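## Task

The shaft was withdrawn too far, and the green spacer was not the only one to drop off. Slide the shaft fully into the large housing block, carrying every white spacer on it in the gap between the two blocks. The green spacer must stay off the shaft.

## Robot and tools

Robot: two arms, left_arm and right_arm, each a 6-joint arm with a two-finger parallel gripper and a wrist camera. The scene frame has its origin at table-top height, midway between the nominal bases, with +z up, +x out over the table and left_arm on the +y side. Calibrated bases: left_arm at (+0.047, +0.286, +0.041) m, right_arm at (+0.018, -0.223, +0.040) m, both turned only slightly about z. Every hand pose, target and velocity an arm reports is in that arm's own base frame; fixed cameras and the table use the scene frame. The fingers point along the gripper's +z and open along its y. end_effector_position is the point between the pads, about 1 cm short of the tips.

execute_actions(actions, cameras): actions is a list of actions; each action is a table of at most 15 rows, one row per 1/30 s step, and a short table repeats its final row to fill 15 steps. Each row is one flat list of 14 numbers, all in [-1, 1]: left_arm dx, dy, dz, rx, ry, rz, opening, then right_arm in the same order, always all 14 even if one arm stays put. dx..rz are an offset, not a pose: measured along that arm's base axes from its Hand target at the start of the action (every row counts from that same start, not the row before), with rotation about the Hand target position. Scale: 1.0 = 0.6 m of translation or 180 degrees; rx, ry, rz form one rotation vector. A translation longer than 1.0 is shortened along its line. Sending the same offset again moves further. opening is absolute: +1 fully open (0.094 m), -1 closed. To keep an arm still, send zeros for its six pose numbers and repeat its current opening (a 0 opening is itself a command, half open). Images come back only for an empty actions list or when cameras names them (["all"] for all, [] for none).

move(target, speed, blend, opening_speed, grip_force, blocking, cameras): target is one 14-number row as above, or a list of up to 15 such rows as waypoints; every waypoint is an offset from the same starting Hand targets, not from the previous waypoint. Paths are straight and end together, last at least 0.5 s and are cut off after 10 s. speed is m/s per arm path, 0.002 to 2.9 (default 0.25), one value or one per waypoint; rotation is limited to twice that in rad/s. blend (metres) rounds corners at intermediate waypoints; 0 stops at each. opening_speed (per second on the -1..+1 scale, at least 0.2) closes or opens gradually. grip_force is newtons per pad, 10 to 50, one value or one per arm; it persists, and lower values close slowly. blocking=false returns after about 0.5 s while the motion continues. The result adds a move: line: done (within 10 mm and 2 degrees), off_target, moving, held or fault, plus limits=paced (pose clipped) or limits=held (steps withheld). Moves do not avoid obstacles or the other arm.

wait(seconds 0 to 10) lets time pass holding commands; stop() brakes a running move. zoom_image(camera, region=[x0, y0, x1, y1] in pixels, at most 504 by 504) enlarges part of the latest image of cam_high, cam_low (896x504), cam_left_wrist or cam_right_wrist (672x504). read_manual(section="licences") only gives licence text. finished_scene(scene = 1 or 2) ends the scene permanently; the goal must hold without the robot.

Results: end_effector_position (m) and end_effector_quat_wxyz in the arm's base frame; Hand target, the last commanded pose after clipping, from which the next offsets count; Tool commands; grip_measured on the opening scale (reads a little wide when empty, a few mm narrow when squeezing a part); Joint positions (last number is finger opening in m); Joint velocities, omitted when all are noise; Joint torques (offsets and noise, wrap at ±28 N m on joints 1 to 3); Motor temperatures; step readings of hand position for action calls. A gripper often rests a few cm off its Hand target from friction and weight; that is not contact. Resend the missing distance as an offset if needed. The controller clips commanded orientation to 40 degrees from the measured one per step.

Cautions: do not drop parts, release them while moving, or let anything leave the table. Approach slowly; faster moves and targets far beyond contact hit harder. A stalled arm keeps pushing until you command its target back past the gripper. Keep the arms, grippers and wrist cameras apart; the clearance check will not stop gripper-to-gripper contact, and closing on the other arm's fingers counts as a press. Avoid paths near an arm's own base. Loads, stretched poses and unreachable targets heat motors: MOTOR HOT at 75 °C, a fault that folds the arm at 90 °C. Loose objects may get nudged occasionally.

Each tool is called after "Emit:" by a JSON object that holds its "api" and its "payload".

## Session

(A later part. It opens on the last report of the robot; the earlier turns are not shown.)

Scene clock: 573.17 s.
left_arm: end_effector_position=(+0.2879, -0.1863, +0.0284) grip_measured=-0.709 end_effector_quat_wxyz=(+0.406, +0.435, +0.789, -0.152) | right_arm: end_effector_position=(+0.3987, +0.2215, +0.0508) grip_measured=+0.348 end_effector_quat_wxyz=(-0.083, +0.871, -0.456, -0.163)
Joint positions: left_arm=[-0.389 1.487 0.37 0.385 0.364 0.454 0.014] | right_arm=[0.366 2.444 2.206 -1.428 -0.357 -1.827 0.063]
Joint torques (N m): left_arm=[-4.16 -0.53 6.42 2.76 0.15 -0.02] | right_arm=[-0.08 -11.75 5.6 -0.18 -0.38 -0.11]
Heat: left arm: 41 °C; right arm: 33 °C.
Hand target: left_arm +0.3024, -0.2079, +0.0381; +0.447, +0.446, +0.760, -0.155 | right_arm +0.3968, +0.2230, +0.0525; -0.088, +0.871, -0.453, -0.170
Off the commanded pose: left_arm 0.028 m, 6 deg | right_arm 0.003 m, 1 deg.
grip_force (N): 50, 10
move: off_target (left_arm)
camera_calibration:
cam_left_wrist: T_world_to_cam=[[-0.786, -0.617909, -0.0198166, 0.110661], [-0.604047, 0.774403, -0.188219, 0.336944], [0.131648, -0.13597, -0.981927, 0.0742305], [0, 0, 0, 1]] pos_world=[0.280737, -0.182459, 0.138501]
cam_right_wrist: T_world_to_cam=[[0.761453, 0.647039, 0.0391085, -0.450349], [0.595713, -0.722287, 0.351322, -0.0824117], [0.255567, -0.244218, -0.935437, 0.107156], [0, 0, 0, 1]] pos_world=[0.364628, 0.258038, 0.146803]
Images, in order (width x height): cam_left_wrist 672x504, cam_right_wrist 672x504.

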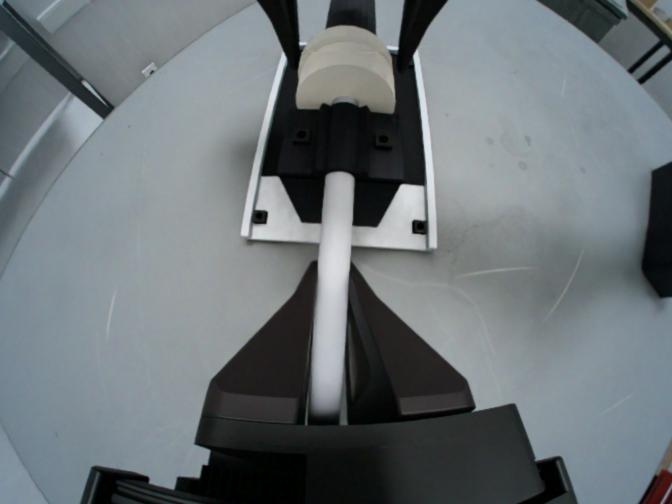

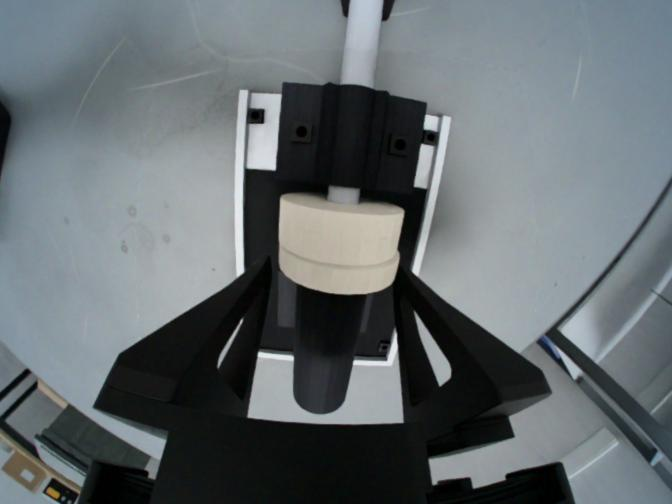

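Emit:
{"api": "move", "payload": {"target": [[0.015,0.000,0.03,0.04,-0.06,0,-1, 0,0,0,0,0,0,0.35],[0.02,-0.008,0.03,-0.05,0.075,0,-1, 0,0,0,0,0,0,0.35],[0.024,-0.014,0.03,0.01,-0.015,0,-1, 0,0,0,0,0,0,0.35]], "speed": 0.15, "cameras": ["cam_left_wrist","cam_right_wrist"]}}

Emit:
{"api": "zoom_image", "payload": {"camera": "cam_right_wrist", "region": [240, 180, 420, 320]}}

Scene clock: 578.63 s.
left_arm: end_effector_position=(+0.2902, -0.1879, +0.0283) grip_measured=-0.710 end_effector_quat_wxyz=(+0.382, +0.446, +0.799, -0.128) | right_arm: end_effector_position=(+0.3987, +0.2215, +0.0508) grip_measured=+0.348 end_effector_quat_wxyz=(-0.083, +0.871, -0.456, -0.163)
Joint positions: left_arm=[-0.424 1.476 0.432 0.26 0.297 0.47 0.014] | right_arm=[0.366 2.444 2.206 -1.428 -0.357 -1.827 0.063]
Joint torques (N m): left_arm=[-3.21 -3.19 7.21 3 0.27 0.07] | right_arm=[-0.06 -11.75 5.59 -0.18 -0.37 -0.11]
Heat: left arm: 42 °C; right arm: 33 °C.
Hand target: left_arm +0.3167, -0.2163, +0.0559; +0.458, +0.457, +0.751, -0.132 | right_arm +0.3968, +0.2230, +0.0525; -0.088, +0.871, -0.453, -0.170
Off the commanded pose: left_arm 0.048 m, 10 deg | right_arm 0.003 m, 1 deg.
grip_force (N): 50, 10
move: off_target (left_arm)
camera_calibration:
cam_left_wrist: T_world_to_cam=[[-0.784821, -0.617895, -0.0475559, 0.111947], [-0.609735, 0.783617, -0.11903, 0.340961], [0.110814, -0.064421, -0.991751, 0.0933134], [0, 0, 0, 1]] pos_world=[0.285413, -0.192, 0.138452]
cam_right_wrist: T_world_to_cam=[[0.761453, 0.647039, 0.0391085, -0.450349], [0.595713, -0.722287, 0.351322, -0.0824117], [0.255567, -0.244218, -0.935437, 0.107156], [0, 0, 0, 1]] pos_world=[0.364628, 0.258038, 0.146803]
Images, in order (width x height): cam_left_wrist 672x504, cam_right_wrist 672x504.

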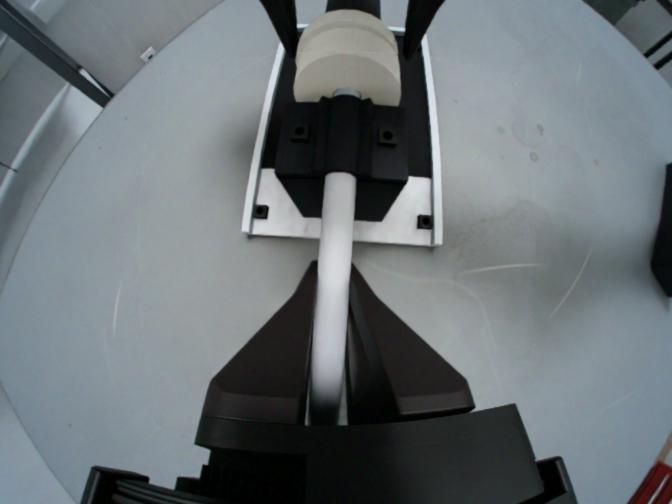

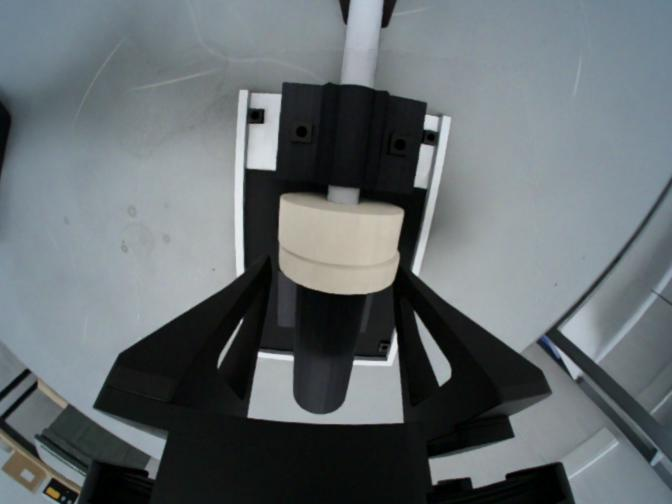

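Scaled by 2.800 from the camera's 672x504 image, which has a finer 960x720 frame.

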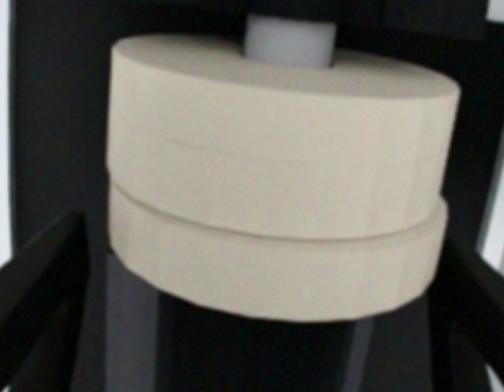

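Emit:
{"api": "move", "payload": {"target": [[0.0,0.017,-0.021,-0.06,0.09,0,-1, 0,0,0,0,0,0,0.35],[0.0,0.017,-0.021,0.01,-0.015,0,-1, 0,0,0,0,0,0,0.35],[0.0,0.017,-0.021,-0.05,0.075,0,-1, 0,0,0,0,0,0,0.35],[0.0,0.017,-0.021,-0.03,0.045,0,-1, 0,0,0,0,0,0,0.35]], "speed": 0.2, "cameras": ["cam_left_wrist","cam_right_wrist"]}}

Scene clock: 584.13 s.
left_arm: end_effector_position=(+0.2901, -0.1907, +0.0292) grip_measured=-0.710 end_effector_quat_wxyz=(+0.361, +0.406, +0.808, -0.228) | right_arm: end_effector_position=(+0.3987, +0.2215, +0.0508) grip_measured=+0.348 end_effector_quat_wxyz=(-0.083, +0.871, -0.456, -0.163)
Joint positions: left_arm=[-0.32 1.544 0.467 0.252 0.528 0.402 0.014] | right_arm=[0.366 2.444 2.206 -1.428 -0.357 -1.827 0.063]
Joint torques (N m): left_arm=[-3.64 -3.4 6.6 2.73 -0.28 0.16] | right_arm=[-0.08 -11.74 5.57 -0.18 -0.37 -0.11]
Heat: left arm: 43 °C; right arm: 33 °C.
Hand target: left_arm +0.3168, -0.2061, +0.0434; +0.425, +0.424, +0.775, -0.199 | right_arm +0.3968, +0.2230, +0.0525; -0.088, +0.871, -0.453, -0.170
Off the commanded pose: left_arm 0.034 m, 9 deg | right_arm 0.003 m, 1 deg.
grip_force (N): 50, 10
move: off_target (left_arm)
camera_calibration:
cam_left_wrist: T_world_to_cam=[[-0.78356, -0.598721, 0.166033, 0.107222], [-0.620692, 0.766285, -0.165979, 0.344403], [-0.0278535, -0.23311, -0.972051, 0.1015], [0, 0, 0, 1]] pos_world=[0.30061, -0.176054, 0.138025]
cam_right_wrist: T_world_to_cam=[[0.761453, 0.647039, 0.0391085, -0.450349], [0.595713, -0.722287, 0.351322, -0.0824117], [0.255567, -0.244218, -0.935437, 0.107156], [0, 0, 0, 1]] pos_world=[0.364628, 0.258038, 0.146803]
Images, in order (width x height): cam_left_wrist 672x504, cam_right_wrist 672x504.

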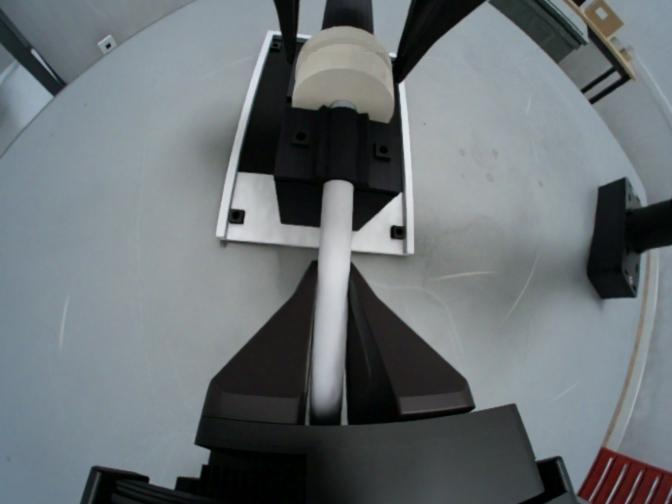

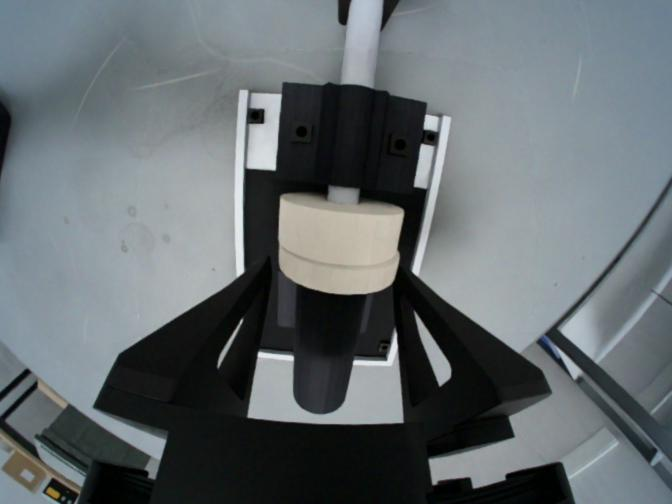

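Emit:
{"api": "move", "payload": {"target": [[0.003,-0.005,0,-0.03,0.045,0,-1, 0,0,0,0,0,0,0.35],[0.006,-0.009,0,0.03,-0.045,0,-1, 0,0,0,0,0,0,0.35],[0.009,-0.013,0,-0.03,0.045,0,-1, 0,0,0,0,0,0,0.35],[0.012,-0.017,0,0.03,-0.045,0,-1, 0,0,0,0,0,0,0.35],[0.012,-0.017,0,-0.03,0.045,0,-1, 0,0,0,0,0,0,0.35],[0.012,-0.017,0,0.0,0,0,-1, 0,0,0,0,0,0,0.35]], "speed": 0.5, "blend": 0.002, "cameras": ["cam_left_wrist","cam_high"]}}

Emit:
{"api": "zoom_image", "payload": {"camera": "cam_high", "region": [380, 180, 530, 340]}}

Scene clock: 588.40 s.
left_arm: end_effector_position=(+0.2935, -0.1965, +0.0272) grip_measured=-0.711 end_effector_quat_wxyz=(+0.349, +0.405, +0.815, -0.226) | right_arm: end_effector_position=(+0.3987, +0.2215, +0.0508) grip_measured=+0.348 end_effector_quat_wxyz=(-0.083, +0.871, -0.456, -0.163)
Joint positions: left_arm=[-0.344 1.568 0.506 0.218 0.503 0.384 0.014] | right_arm=[0.366 2.444 2.206 -1.428 -0.357 -1.827 0.063]
Joint torques (N m): left_arm=[-3.93 -3.22 6.54 3.02 -0.23 0.13] | right_arm=[-0.08 -11.75 5.57 -0.18 -0.37 -0.11]
Heat: left arm: 44 °C; right arm: 33 °C.
Hand target: left_arm +0.3240, -0.2164, +0.0434; +0.425, +0.424, +0.775, -0.199 | right_arm +0.3968, +0.2230, +0.0525; -0.088, +0.871, -0.453, -0.170
Off the commanded pose: left_arm 0.040 m, 11 deg | right_arm 0.003 m, 1 deg.
grip_force (N): 50, 10
move: off_target (left_arm)
camera_calibration:
cam_left_wrist: T_world_to_cam=[[-0.776864, -0.604763, 0.17534, 0.103331], [-0.627623, 0.76614, -0.138268, 0.351982], [-0.0507154, -0.217463, -0.97475, 0.108245], [0, 0, 0, 1]] pos_world=[0.306676, -0.183638, 0.136062]
Images, in order (width x height): cam_high 896x504, cam_left_wrist 672x504.

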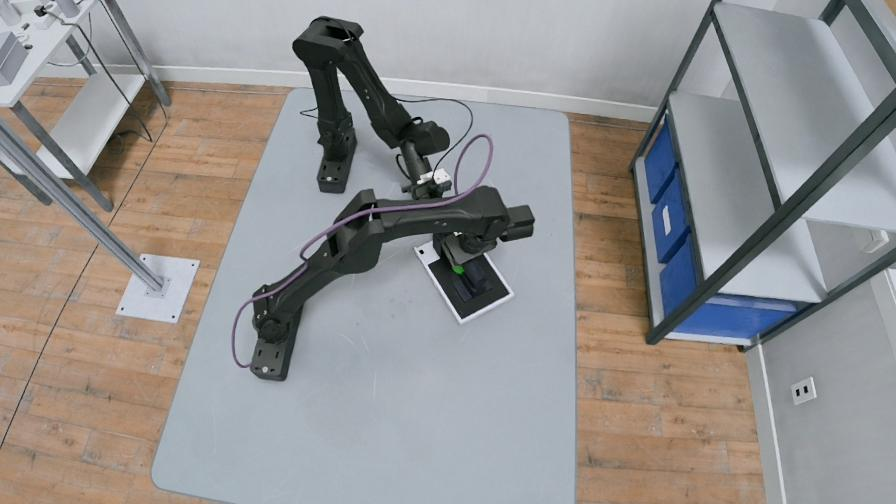

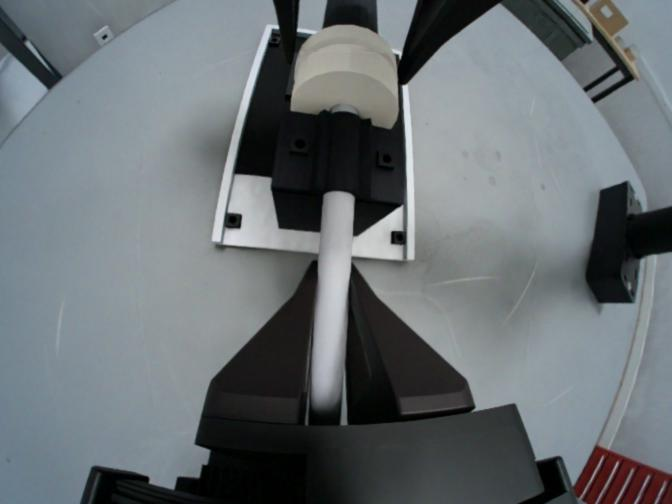

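Scaled by 3.150 from the camera's 896x504 image, which has a finer 1280x720 frame.

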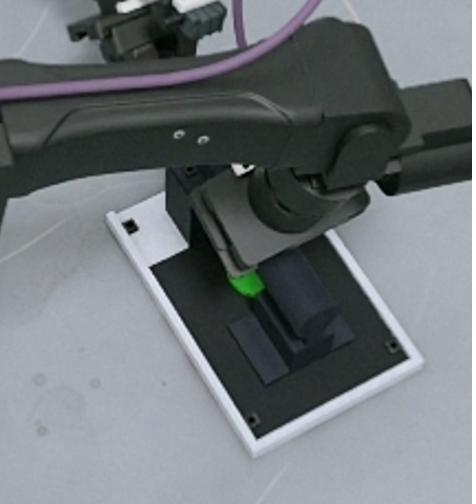

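Emit:
{"api": "move", "payload": {"target": [[0,0,0,0,0,0,-1, 0,0,0,0,0,0,0.8],[0,0,0,0,0,0,-1, 0,0,0.1,0,0,0,0.8],[0,0,0,0,0,0,-1, -0.02,-0.1,0.2,0,0,0,0.8],[0,0,0,0,0,0,-1, -0.25,-0.35,0.3,0,0,0,0.8]], "speed": 0.15, "cameras": ["cam_left_wrist","cam_high"]}}

Emit:
{"api": "zoom_image", "payload": {"camera": "cam_high", "region": [380, 180, 530, 340]}}

Scene clock: 593.70 s.
left_arm: end_effector_position=(+0.2935, -0.1965, +0.0272) grip_measured=-0.711 end_effector_quat_wxyz=(+0.349, +0.405, +0.815, -0.226) | right_arm: end_effector_position=(+0.2524, +0.0136, +0.2349) grip_measured=+0.798 end_effector_quat_wxyz=(-0.138, +0.829, -0.541, +0.022)
Joint positions: left_arm=[-0.344 1.568 0.506 0.218 0.503 0.384 0.014] | right_arm=[-0.111 1.405 1.565 -1.564 -0.227 -2.078 0.084]
Joint torques (N m): left_arm=[-4.12 -3.34 6.41 3.03 -0.26 0.11] | right_arm=[0.03 -4.12 4.52 0.26 -0.07 -0.14]
Heat: left arm: 45 °C; right arm: 33 °C.
Hand target: left_arm +0.3240, -0.2164, +0.0434; +0.425, +0.424, +0.775, -0.199 | right_arm +0.2468, +0.0131, +0.2325; -0.088, +0.871, -0.453, -0.170
Off the commanded pose: left_arm 0.040 m, 11 deg | right_arm 0.006 m, 25 deg.
joint sent to its limit (right arm) — joint 4 (wrist pitch), lower limit; joint 6 (wrist roll), lower limit. The joint targets are off in orientation, not in position.
grip_force (N): 50, 10
move: off_target (left_arm, right_arm)
camera_calibration:
cam_left_wrist: T_world_to_cam=[[-0.776864, -0.604763, 0.17534, 0.103331], [-0.627623, 0.76614, -0.138268, 0.351982], [-0.0507154, -0.217463, -0.97475, 0.108245], [0, 0, 0, 1]] pos_world=[0.306676, -0.183638, 0.136062]
Images, in order (width x height): cam_high 896x504, cam_left_wrist 672x504.

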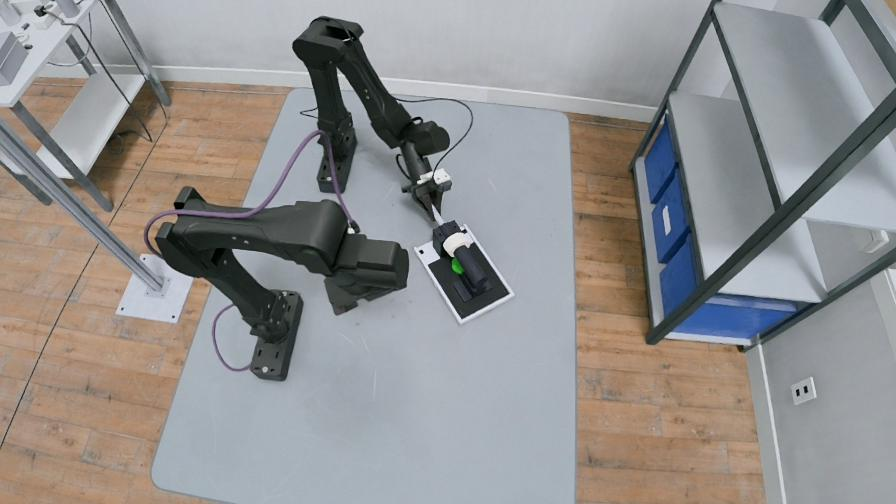

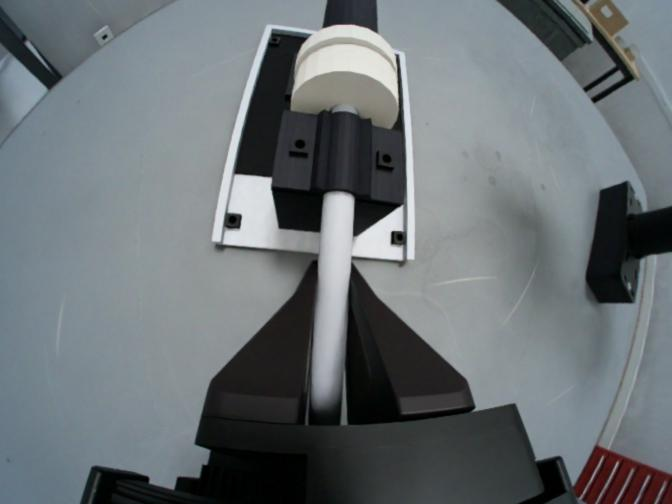

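Scaled by 3.150 from the camera's 896x504 image, which has a finer 1280x720 frame.

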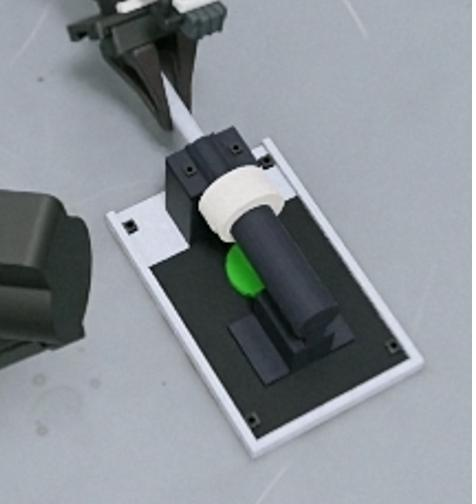

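Emit:
{"api": "move", "payload": {"target": [[-0.05,0.033,-0.02,0,0,0,-0.3, 0,0,0,0,0,0,0.8],[-0.05,0.033,0.14,0,0,0,-0.3, 0,0,0,0,0,0,0.8],[-0.15,0.19,0.2,0,0,0,-0.3, 0,0,0,0,0,0,0.8]], "speed": 0.15, "cameras": ["cam_left_wrist","cam_high"]}}

Emit:
{"api": "zoom_image", "payload": {"camera": "cam_left_wrist", "region": [230, 20, 430, 240]}}

Emit:
{"api": "zoom_image", "payload": {"camera": "cam_high", "region": [380, 180, 530, 340]}}

Scene clock: 598.33 s.
left_arm: end_effector_position=(+0.2326, -0.1009, +0.1535) grip_measured=-0.302 end_effector_quat_wxyz=(+0.418, +0.421, +0.781, -0.194) | right_arm: end_effector_position=(+0.2524, +0.0135, +0.2348) grip_measured=+0.798 end_effector_quat_wxyz=(-0.138, +0.829, -0.541, +0.022)
Joint positions: left_arm=[0.112 0.882 0.609 -0.674 0.784 0.836 0.033] | right_arm=[-0.111 1.405 1.565 -1.564 -0.226 -2.078 0.084]
Joint torques (N m): left_arm=[0.7 -0.64 8.84 0.94 0.71 0.05] | right_arm=[0.03 -4.1 4.55 0.26 -0.1 -0.13]
Heat: left arm: 43 °C; right arm: 33 °C.
Hand target: left_arm +0.2340, -0.1023, +0.1635; +0.425, +0.424, +0.775, -0.199 | right_arm +0.2470, +0.0135, +0.2319; -0.132, +0.833, -0.538, +0.015 (not the last commanded pose)
Off the commanded pose: left_arm 0.010 m, 1 deg | right_arm 0.006 m, 25 deg.
joint sent to its limit (right arm) — joint 4 (wrist pitch), lower limit.
grip_force (N): 50, 10
move: off_target (right_arm)
camera_calibration:
cam_left_wrist: T_world_to_cam=[[-0.795697, -0.603954, 0.0458856, 0.115975], [-0.594592, 0.764427, -0.249222, 0.267125], [0.115443, -0.225589, -0.967359, 0.208372], [0, 0, 0, 1]] pos_world=[0.227056, -0.087147, 0.262822]
Images, in order (width x height): cam_high 896x504, cam_left_wrist 672x504.

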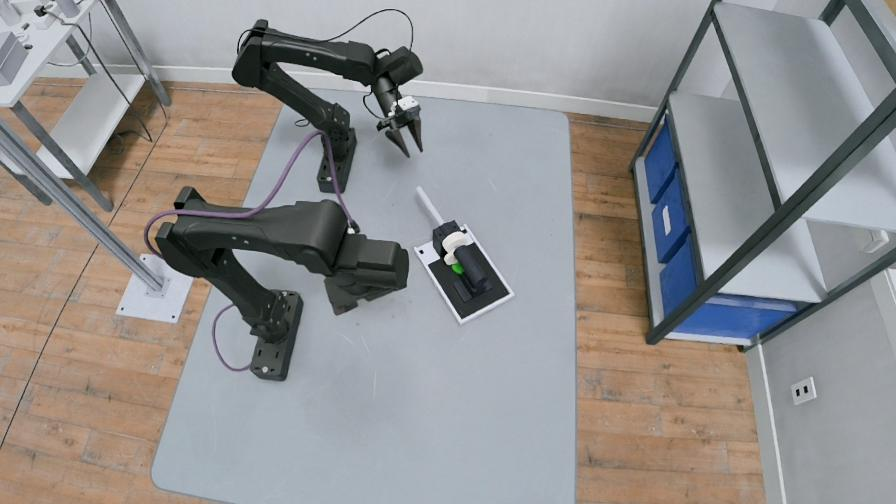

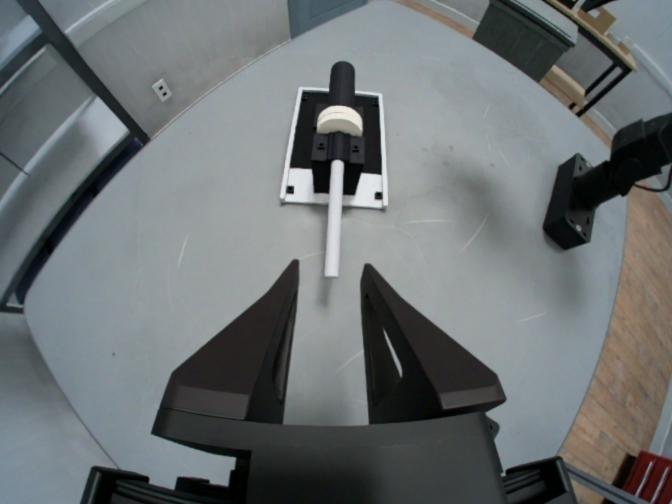

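Scaled by 2.291 from the camera's 672x504 image, which has a finer 960x720 frame.

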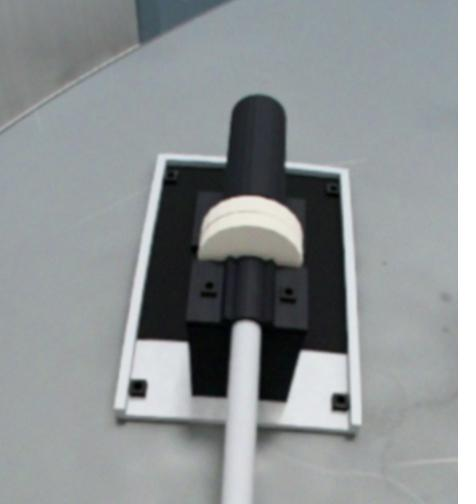

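Scaled by 3.150 from the camera's 896x504 image, which has a finer 1280x720 frame.

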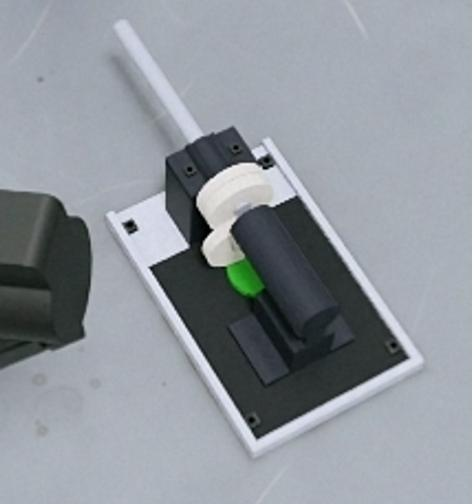

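Emit:
{"api": "zoom_image", "payload": {"camera": "cam_high", "region": [430, 215, 490, 275]}}

Emit:
{"api": "execute_actions", "payload": {"actions": [], "cameras": ["cam_low"]}}

Emit:
{"api": "zoom_image", "payload": {"camera": "cam_low", "region": [350, 220, 450, 300]}}

Scaled by 8.400 from the camera's 896x504 image, which has a finer 1280x720 frame.

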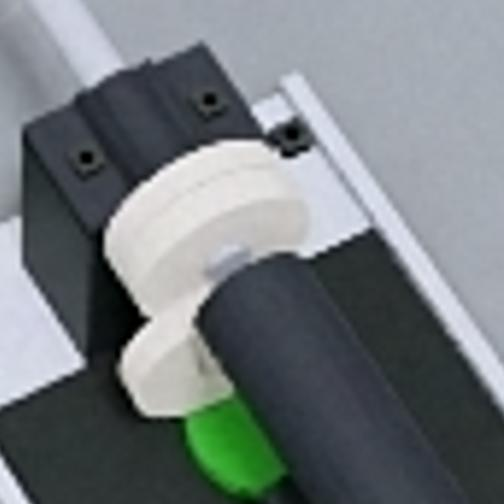

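Scene clock: 598.93 s.
left_arm: end_effector_position=(+0.2325, -0.1009, +0.1534) grip_measured=-0.302 end_effector_quat_wxyz=(+0.418, +0.421, +0.781, -0.194) | right_arm: end_effector_position=(+0.2524, +0.0135, +0.2348) grip_measured=+0.798 end_effector_quat_wxyz=(-0.138, +0.829, -0.541, +0.022)
Joint positions: left_arm=[0.112 0.882 0.609 -0.674 0.784 0.837 0.033] | right_arm=[-0.111 1.405 1.565 -1.564 -0.226 -2.078 0.084]
Joint velocities: within noise
Joint torques (N m): left_arm=[0.4 -0.55 8.87 0.96 0.66 0.07] | right_arm=[0.03 -4.11 4.53 0.26 -0.1 -0.14]
Motor temperatures (°C): left_arm=[23 27 29 43 25 26 27] | right_arm=[27 33 27 28 27 26 24]
Heat: left arm: 43 °C; right arm: 33 °C.
Hand target: left_arm +0.2340, -0.1023, +0.1635; +0.425, +0.424, +0.775, -0.199 | right_arm +0.2470, +0.0135, +0.2319; -0.132, +0.833, -0.538, +0.015 (not the last commanded pose)
Tool commands: left_gripper/opening=-0.3 right_gripper/opening=+0.8
Off the commanded pose: left_arm 0.010 m, 1 deg | right_arm 0.006 m, 25 deg.
grip_force (N): 50, 10
Images, in order (width x height): cam_low 896x504.

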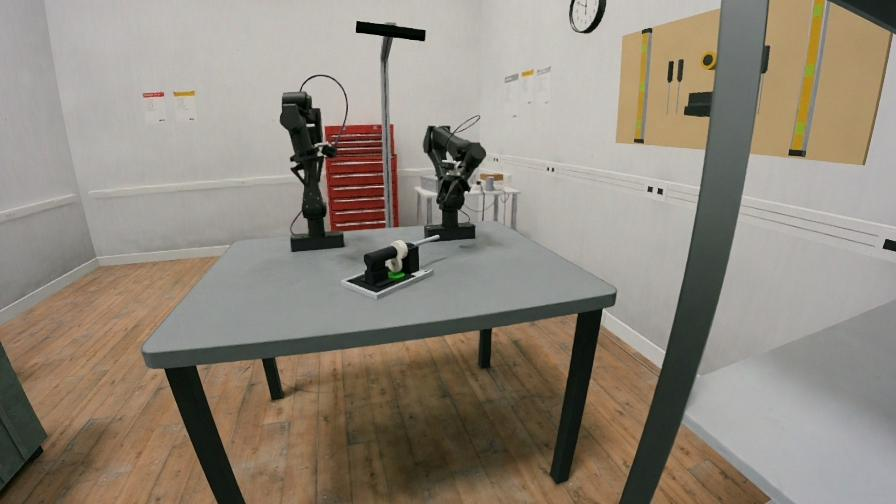

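Scaled by 5.040 from the camera's 896x504 image, which has a finer 1280x720 frame.

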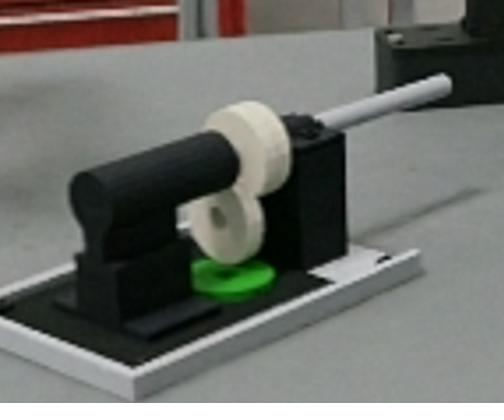

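Emit:
{"api": "move", "payload": {"target": [[0,0,0,0,0,0,-0.3, 0.24,0.24,0.03,0.036,0.1063,0.0731,0.8],[0,0,0,0,0,0,-0.3, 0.2558,0.3428,-0.03,0.036,0.1063,0.0731,0.8],[0,0,0,0,0,0,-0.3, 0.2558,0.3428,-0.1857,0.036,0.1063,0.0731,0.8]], "speed": 0.2, "cameras": ["cam_left_wrist","cam_right_wrist"]}}

Emit:
{"api": "zoom_image", "payload": {"camera": "cam_right_wrist", "region": [220, 130, 460, 330]}}

Scene clock: 604.80 s.
left_arm: end_effector_position=(+0.2325, -0.1009, +0.1534) grip_measured=-0.302 end_effector_quat_wxyz=(+0.418, +0.421, +0.781, -0.194) | right_arm: end_effector_position=(+0.4061, +0.2182, +0.1297) grip_measured=+0.798 end_effector_quat_wxyz=(-0.132, +0.865, -0.466, -0.133)
Joint positions: left_arm=[0.112 0.882 0.609 -0.675 0.784 0.837 0.033] | right_arm=[0.346 2.358 2.369 -1.561 -0.376 -1.804 0.084]
Joint torques (N m): left_arm=[0.64 -0.49 8.85 0.97 0.65 0.05] | right_arm=[0.64 -9.84 4.98 -0.06 -0.22 -0.15]
Heat: left arm: 41 °C; right arm: 32 °C.
Hand target: left_arm +0.2340, -0.1023, +0.1635; +0.425, +0.424, +0.775, -0.199 | right_arm +0.4006, +0.2191, +0.1206; -0.088, +0.871, -0.454, -0.169
Off the commanded pose: left_arm 0.010 m, 1 deg | right_arm 0.011 m, 7 deg.
joint sent to its limit (right arm) — joint 4 (wrist pitch), lower limit. The joint targets are off in orientation, not in position.
grip_force (N): 50, 10
move: off_target (right_arm)
camera_calibration:
cam_left_wrist: T_world_to_cam=[[-0.795994, -0.603558, 0.0459547, 0.115985], [-0.594271, 0.7648, -0.248843, 0.266901], [0.115045, -0.225387, -0.967453, 0.20842], [0, 0, 0, 1]] pos_world=[0.226957, -0.0871467, 0.262723]
cam_right_wrist: T_world_to_cam=[[0.779565, 0.609044, 0.146095, -0.469848], [0.530437, -0.766041, 0.363068, -0.0823478], [0.333039, -0.205541, -0.920238, 0.136429], [0, 0, 0, 1]] pos_world=[0.364522, 0.251118, 0.224087]
Images, in order (width x height): cam_left_wrist 672x504, cam_right_wrist 672x504.

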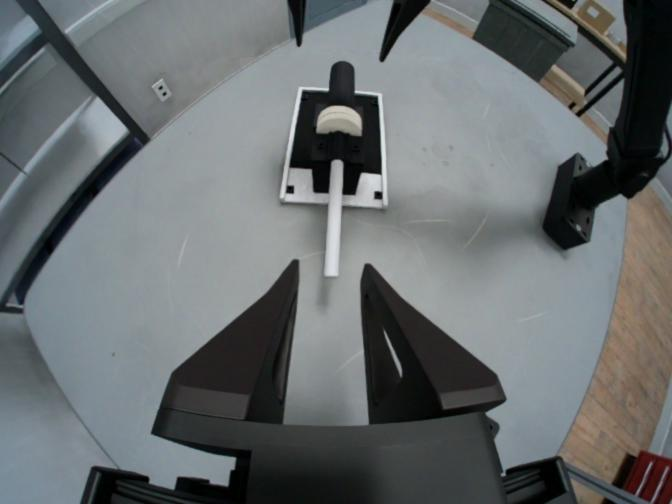

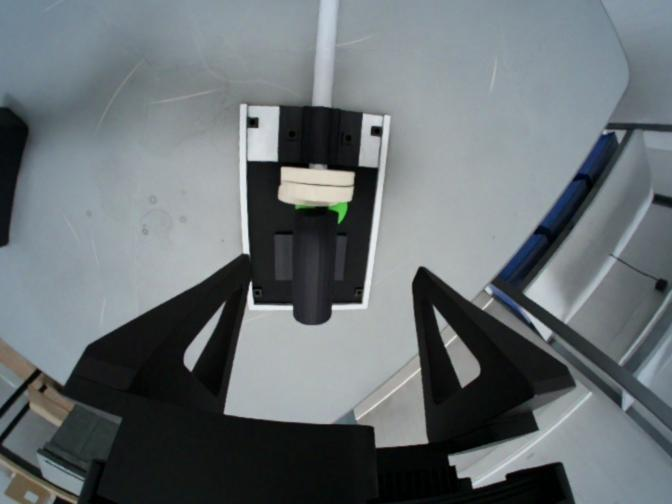

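Scaled by 2.100 from the camera's 672x504 image, which has a finer 960x720 frame.

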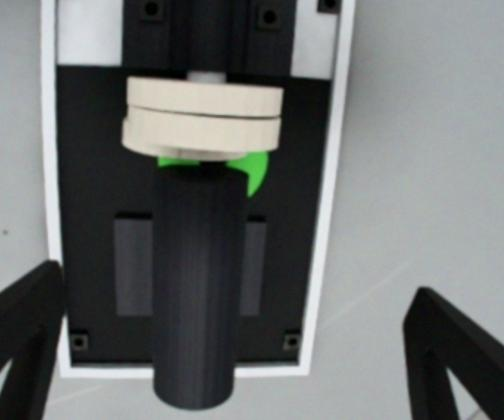

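Emit:
{"api": "move", "payload": {"target": [[0,0,0,0,0,0,-0.3, -0.0182,0.0032,0,0,0,0,1],[0,0,0,0,0,0,-0.3, -0.0182,0.0032,-0.125,0,0,0,1]], "speed": 0.12, "grip_force": [50, 15], "cameras": ["cam_high","cam_low","cam_right_wrist"]}}

Emit:
{"api": "zoom_image", "payload": {"camera": "cam_right_wrist", "region": [220, 130, 460, 330]}}

Emit:
{"api": "zoom_image", "payload": {"camera": "cam_low", "region": [350, 220, 450, 300]}}

Scene clock: 608.10 s.
left_arm: end_effector_position=(+0.2325, -0.1009, +0.1534) grip_measured=-0.302 end_effector_quat_wxyz=(+0.418, +0.421, +0.781, -0.194) | right_arm: end_effector_position=(+0.3931, +0.2194, +0.0569) grip_measured=+0.998 end_effector_quat_wxyz=(-0.097, +0.868, -0.460, -0.161)
Joint positions: left_arm=[0.112 0.882 0.609 -0.675 0.784 0.837 0.033] | right_arm=[0.361 2.375 2.107 -1.373 -0.371 -1.819 0.094]
Joint torques (N m): left_arm=[0.59 -0.55 8.88 0.95 0.67 0.03] | right_arm=[0.64 -9.77 4.92 -0.01 -0.22 -0.14]
Heat: left arm: 41 °C; right arm: 33 °C.
Hand target: left_arm +0.2340, -0.1023, +0.1635; +0.425, +0.424, +0.775, -0.199 | right_arm +0.3896, +0.2211, +0.0455; -0.088, +0.871, -0.454, -0.169
Off the commanded pose: left_arm 0.010 m, 1 deg | right_arm 0.012 m, 2 deg.
grip_force (N): 50, 15
move: off_target (right_arm)
camera_calibration:
cam_right_wrist: T_world_to_cam=[[0.770112, 0.634712, 0.0637735, -0.447121], [0.579805, -0.738147, 0.344914, -0.0725034], [0.265995, -0.228646, -0.936465, 0.106422], [0, 0, 0, 1]] pos_world=[0.358064, 0.254608, 0.153182]
Images, in order (width x height): cam_high 896x504, cam_low 896x504, cam_right_wrist 672x504.

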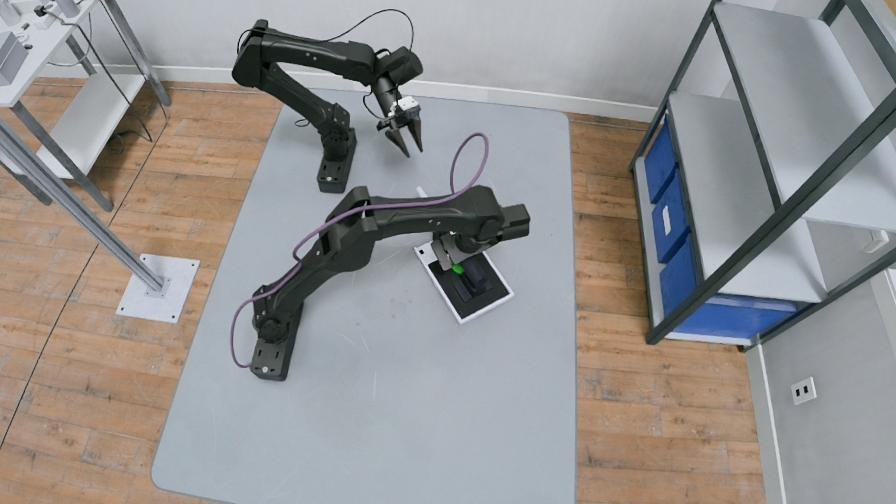

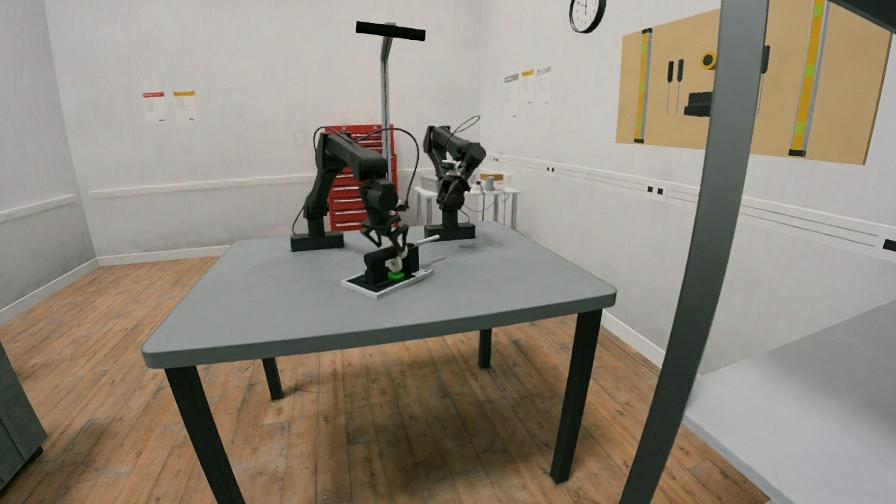

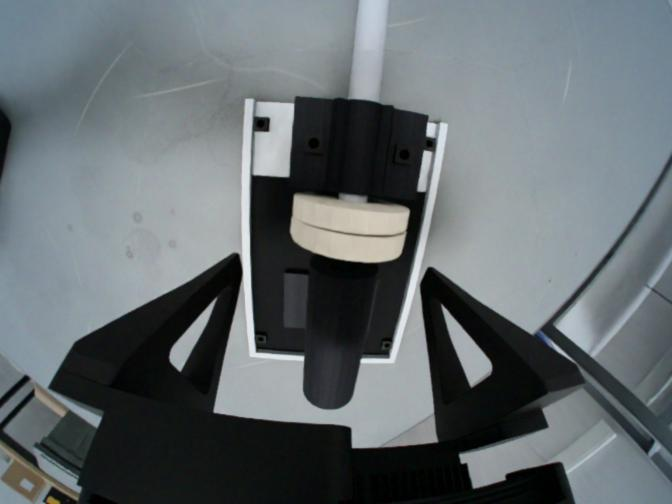

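Scaled by 2.100 from the camera's 672x504 image, which has a finer 960x720 frame.

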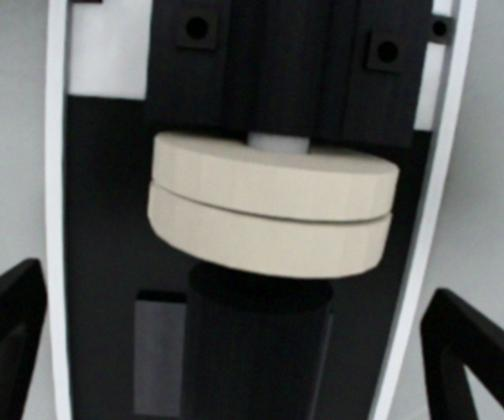

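Scaled by 5.040 from the camera's 896x504 image, which has a finer 1280x720 frame.

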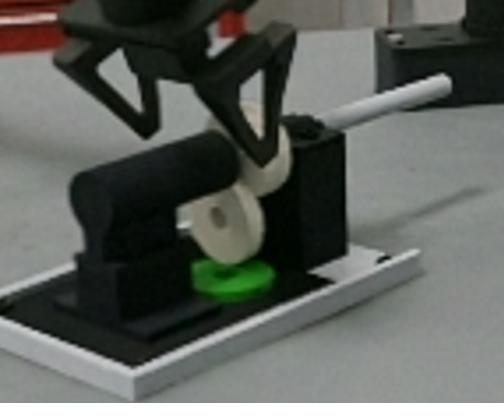

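Emit:
{"api": "move", "payload": {"target": [[0.084,-0.138,-0.09,0,0,0,-0.3, 0,0,0,0,0,0,1],[0.084,-0.138,-0.214,0,0,0,-0.3, 0,0,0,0,0,0,1],[0.084,-0.138,-0.214,0,0,0,-1, 0,0,0,0,0,0,1]], "speed": 0.15, "cameras": ["cam_left_wrist"]}}

Emit:
{"api": "zoom_image", "payload": {"camera": "cam_left_wrist", "region": [230, 20, 430, 240]}}

Scene clock: 611.97 s.
left_arm: end_effector_position=(+0.2821, -0.1788, +0.0297) grip_measured=-0.719 end_effector_quat_wxyz=(+0.411, +0.420, +0.786, -0.191) | right_arm: end_effector_position=(+0.3932, +0.2195, +0.0569) grip_measured=+0.998 end_effector_quat_wxyz=(-0.097, +0.868, -0.460, -0.161)
Joint positions: left_arm=[-0.315 1.482 0.334 0.421 0.482 0.447 0.013] | right_arm=[0.361 2.375 2.107 -1.373 -0.371 -1.819 0.094]
Joint torques (N m): left_arm=[-0.68 -3.88 4.94 1.85 0.43 -0.08] | right_arm=[0.65 -9.73 4.94 -0.03 -0.22 -0.15]
Heat: left arm: 41 °C; right arm: 33 °C.
Hand target: left_arm +0.2843, -0.1852, +0.0350; +0.425, +0.424, +0.775, -0.199 | right_arm +0.3896, +0.2211, +0.0455; -0.088, +0.871, -0.454, -0.169
Off the commanded pose: left_arm 0.009 m, 2 deg | right_arm 0.012 m, 2 deg.
grip_force (N): 50, 15
move: off_target (right_arm)
camera_calibration:
cam_left_wrist: T_world_to_cam=[[-0.791617, -0.608971, 0.0499777, 0.111836], [-0.602293, 0.763925, -0.231648, 0.326802], [0.102888, -0.213478, -0.971515, 0.0712624], [0, 0, 0, 1]] pos_world=[0.27803, -0.166335, 0.139346]
Images, in order (width x height): cam_left_wrist 672x504.

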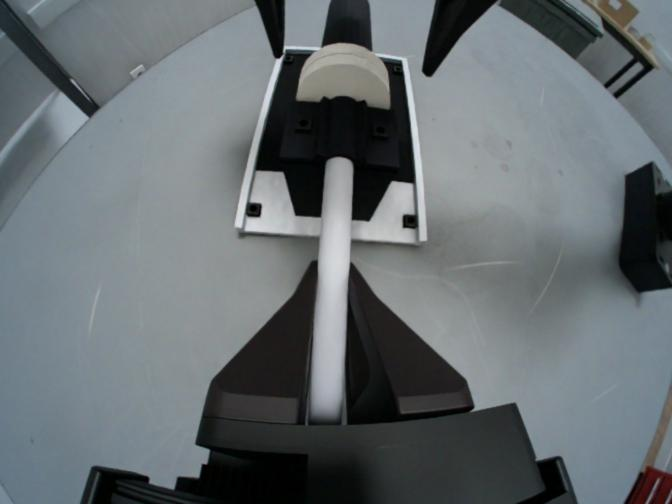

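Scaled by 2.291 from the camera's 672x504 image, which has a finer 960x720 frame.

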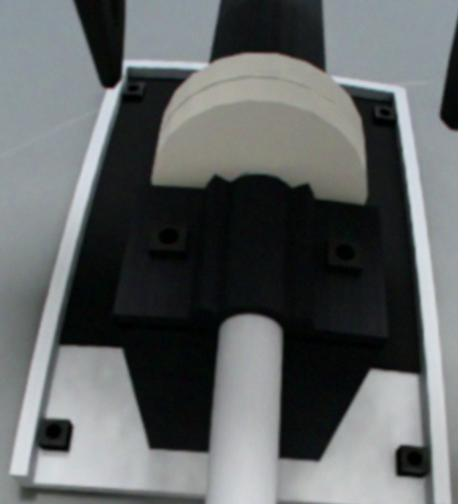

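Emit:
{"api": "move", "payload": {"target": [[-0.010,0.0203,-0.005,0.03,-0.045,0,-1, 0,0,0,0,0,0,1],[-0.010,0.0203,-0.005,-0.03,0.045,0,-1, 0,0,0,0,0,0,1],[-0.010,0.0203,-0.005,0,0,0,-1, 0,0,0,0,0,0,1]], "speed": 0.15, "cameras": ["cam_left_wrist","cam_low","cam_right_wrist"]}}

Emit:
{"api": "zoom_image", "payload": {"camera": "cam_right_wrist", "region": [220, 130, 460, 330]}}

Emit:
{"api": "zoom_image", "payload": {"camera": "cam_low", "region": [375, 235, 425, 285]}}

Scene clock: 616.83 s.
left_arm: end_effector_position=(+0.2805, -0.1733, +0.0297) grip_measured=-0.716 end_effector_quat_wxyz=(+0.414, +0.414, +0.784, -0.206) | right_arm: end_effector_position=(+0.3932, +0.2195, +0.0569) grip_measured=+0.998 end_effector_quat_wxyz=(-0.097, +0.868, -0.460, -0.161)
Joint positions: left_arm=[-0.273 1.486 0.319 0.438 0.537 0.454 0.013] | right_arm=[0.361 2.375 2.107 -1.373 -0.371 -1.819 0.094]
Joint torques (N m): left_arm=[-0.06 -6.04 3.47 1.61 0.24 0.2] | right_arm=[0.64 -9.76 4.92 -0.03 -0.22 -0.15]
Heat: left arm: 40 °C; right arm: 33 °C.
Hand target: left_arm +0.2784, -0.1730, +0.0321; +0.425, +0.424, +0.775, -0.199 | right_arm +0.3896, +0.2211, +0.0455; -0.088, +0.871, -0.454, -0.169
Off the commanded pose: left_arm 0.003 m, 2 deg | right_arm 0.012 m, 2 deg.
grip_force (N): 50, 15
move: off_target (right_arm)
camera_calibration:
cam_left_wrist: T_world_to_cam=[[-0.792963, -0.604594, 0.0753447, 0.114381], [-0.601945, 0.758296, -0.250299, 0.321091], [0.0941957, -0.243831, -0.965232, 0.069554], [0, 0, 0, 1]] pos_world=[0.277427, -0.157368, 0.138886]
cam_right_wrist: T_world_to_cam=[[0.770099, 0.63469, 0.0641605, -0.447248], [0.579679, -0.738223, 0.344961, -0.0725045], [0.266308, -0.228462, -0.936421, 0.106229], [0, 0, 0, 1]] pos_world=[0.358165, 0.254609, 0.153182]
Images, in order (width x height): cam_low 896x504, cam_left_wrist 672x504, cam_right_wrist 672x504.

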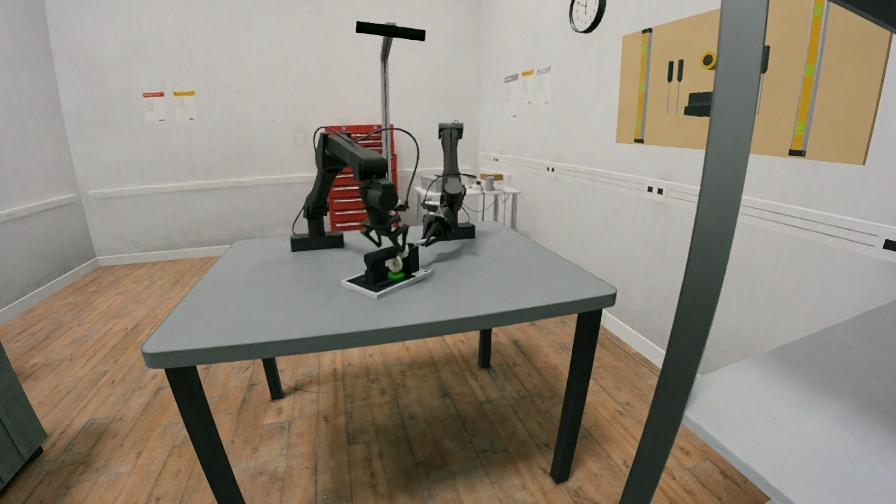

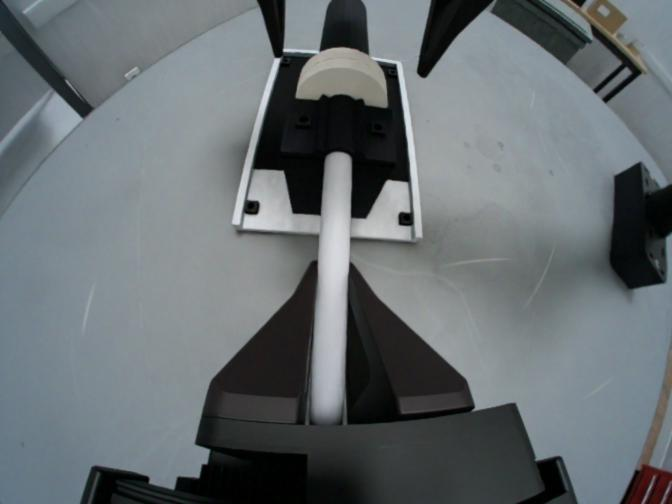

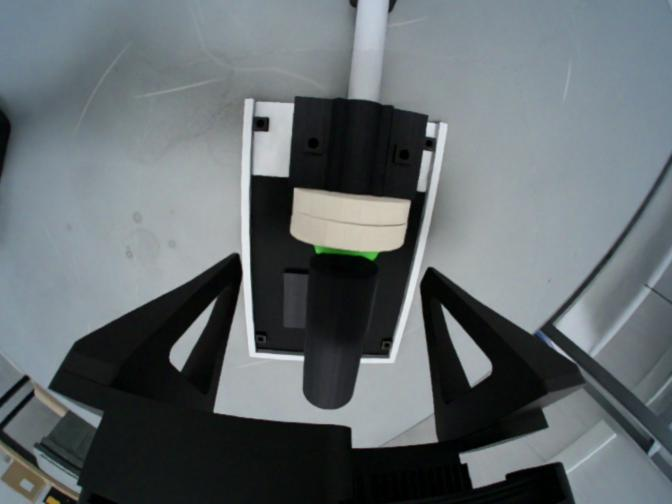

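Scaled by 2.100 from the camera's 672x504 image, which has a finer 960x720 frame.

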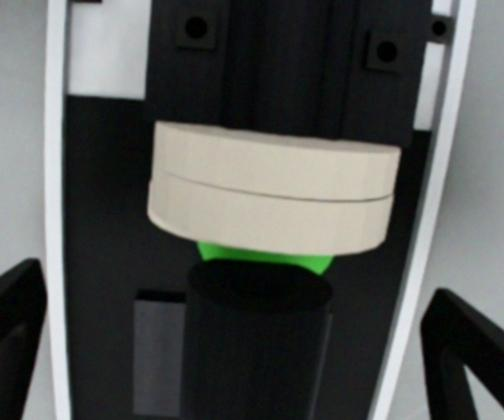

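Scaled by 10.080 from the camera's 896x504 image, which has a finer 1280x720 frame.

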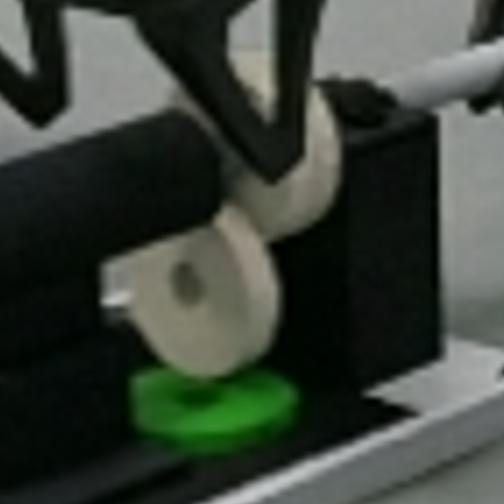

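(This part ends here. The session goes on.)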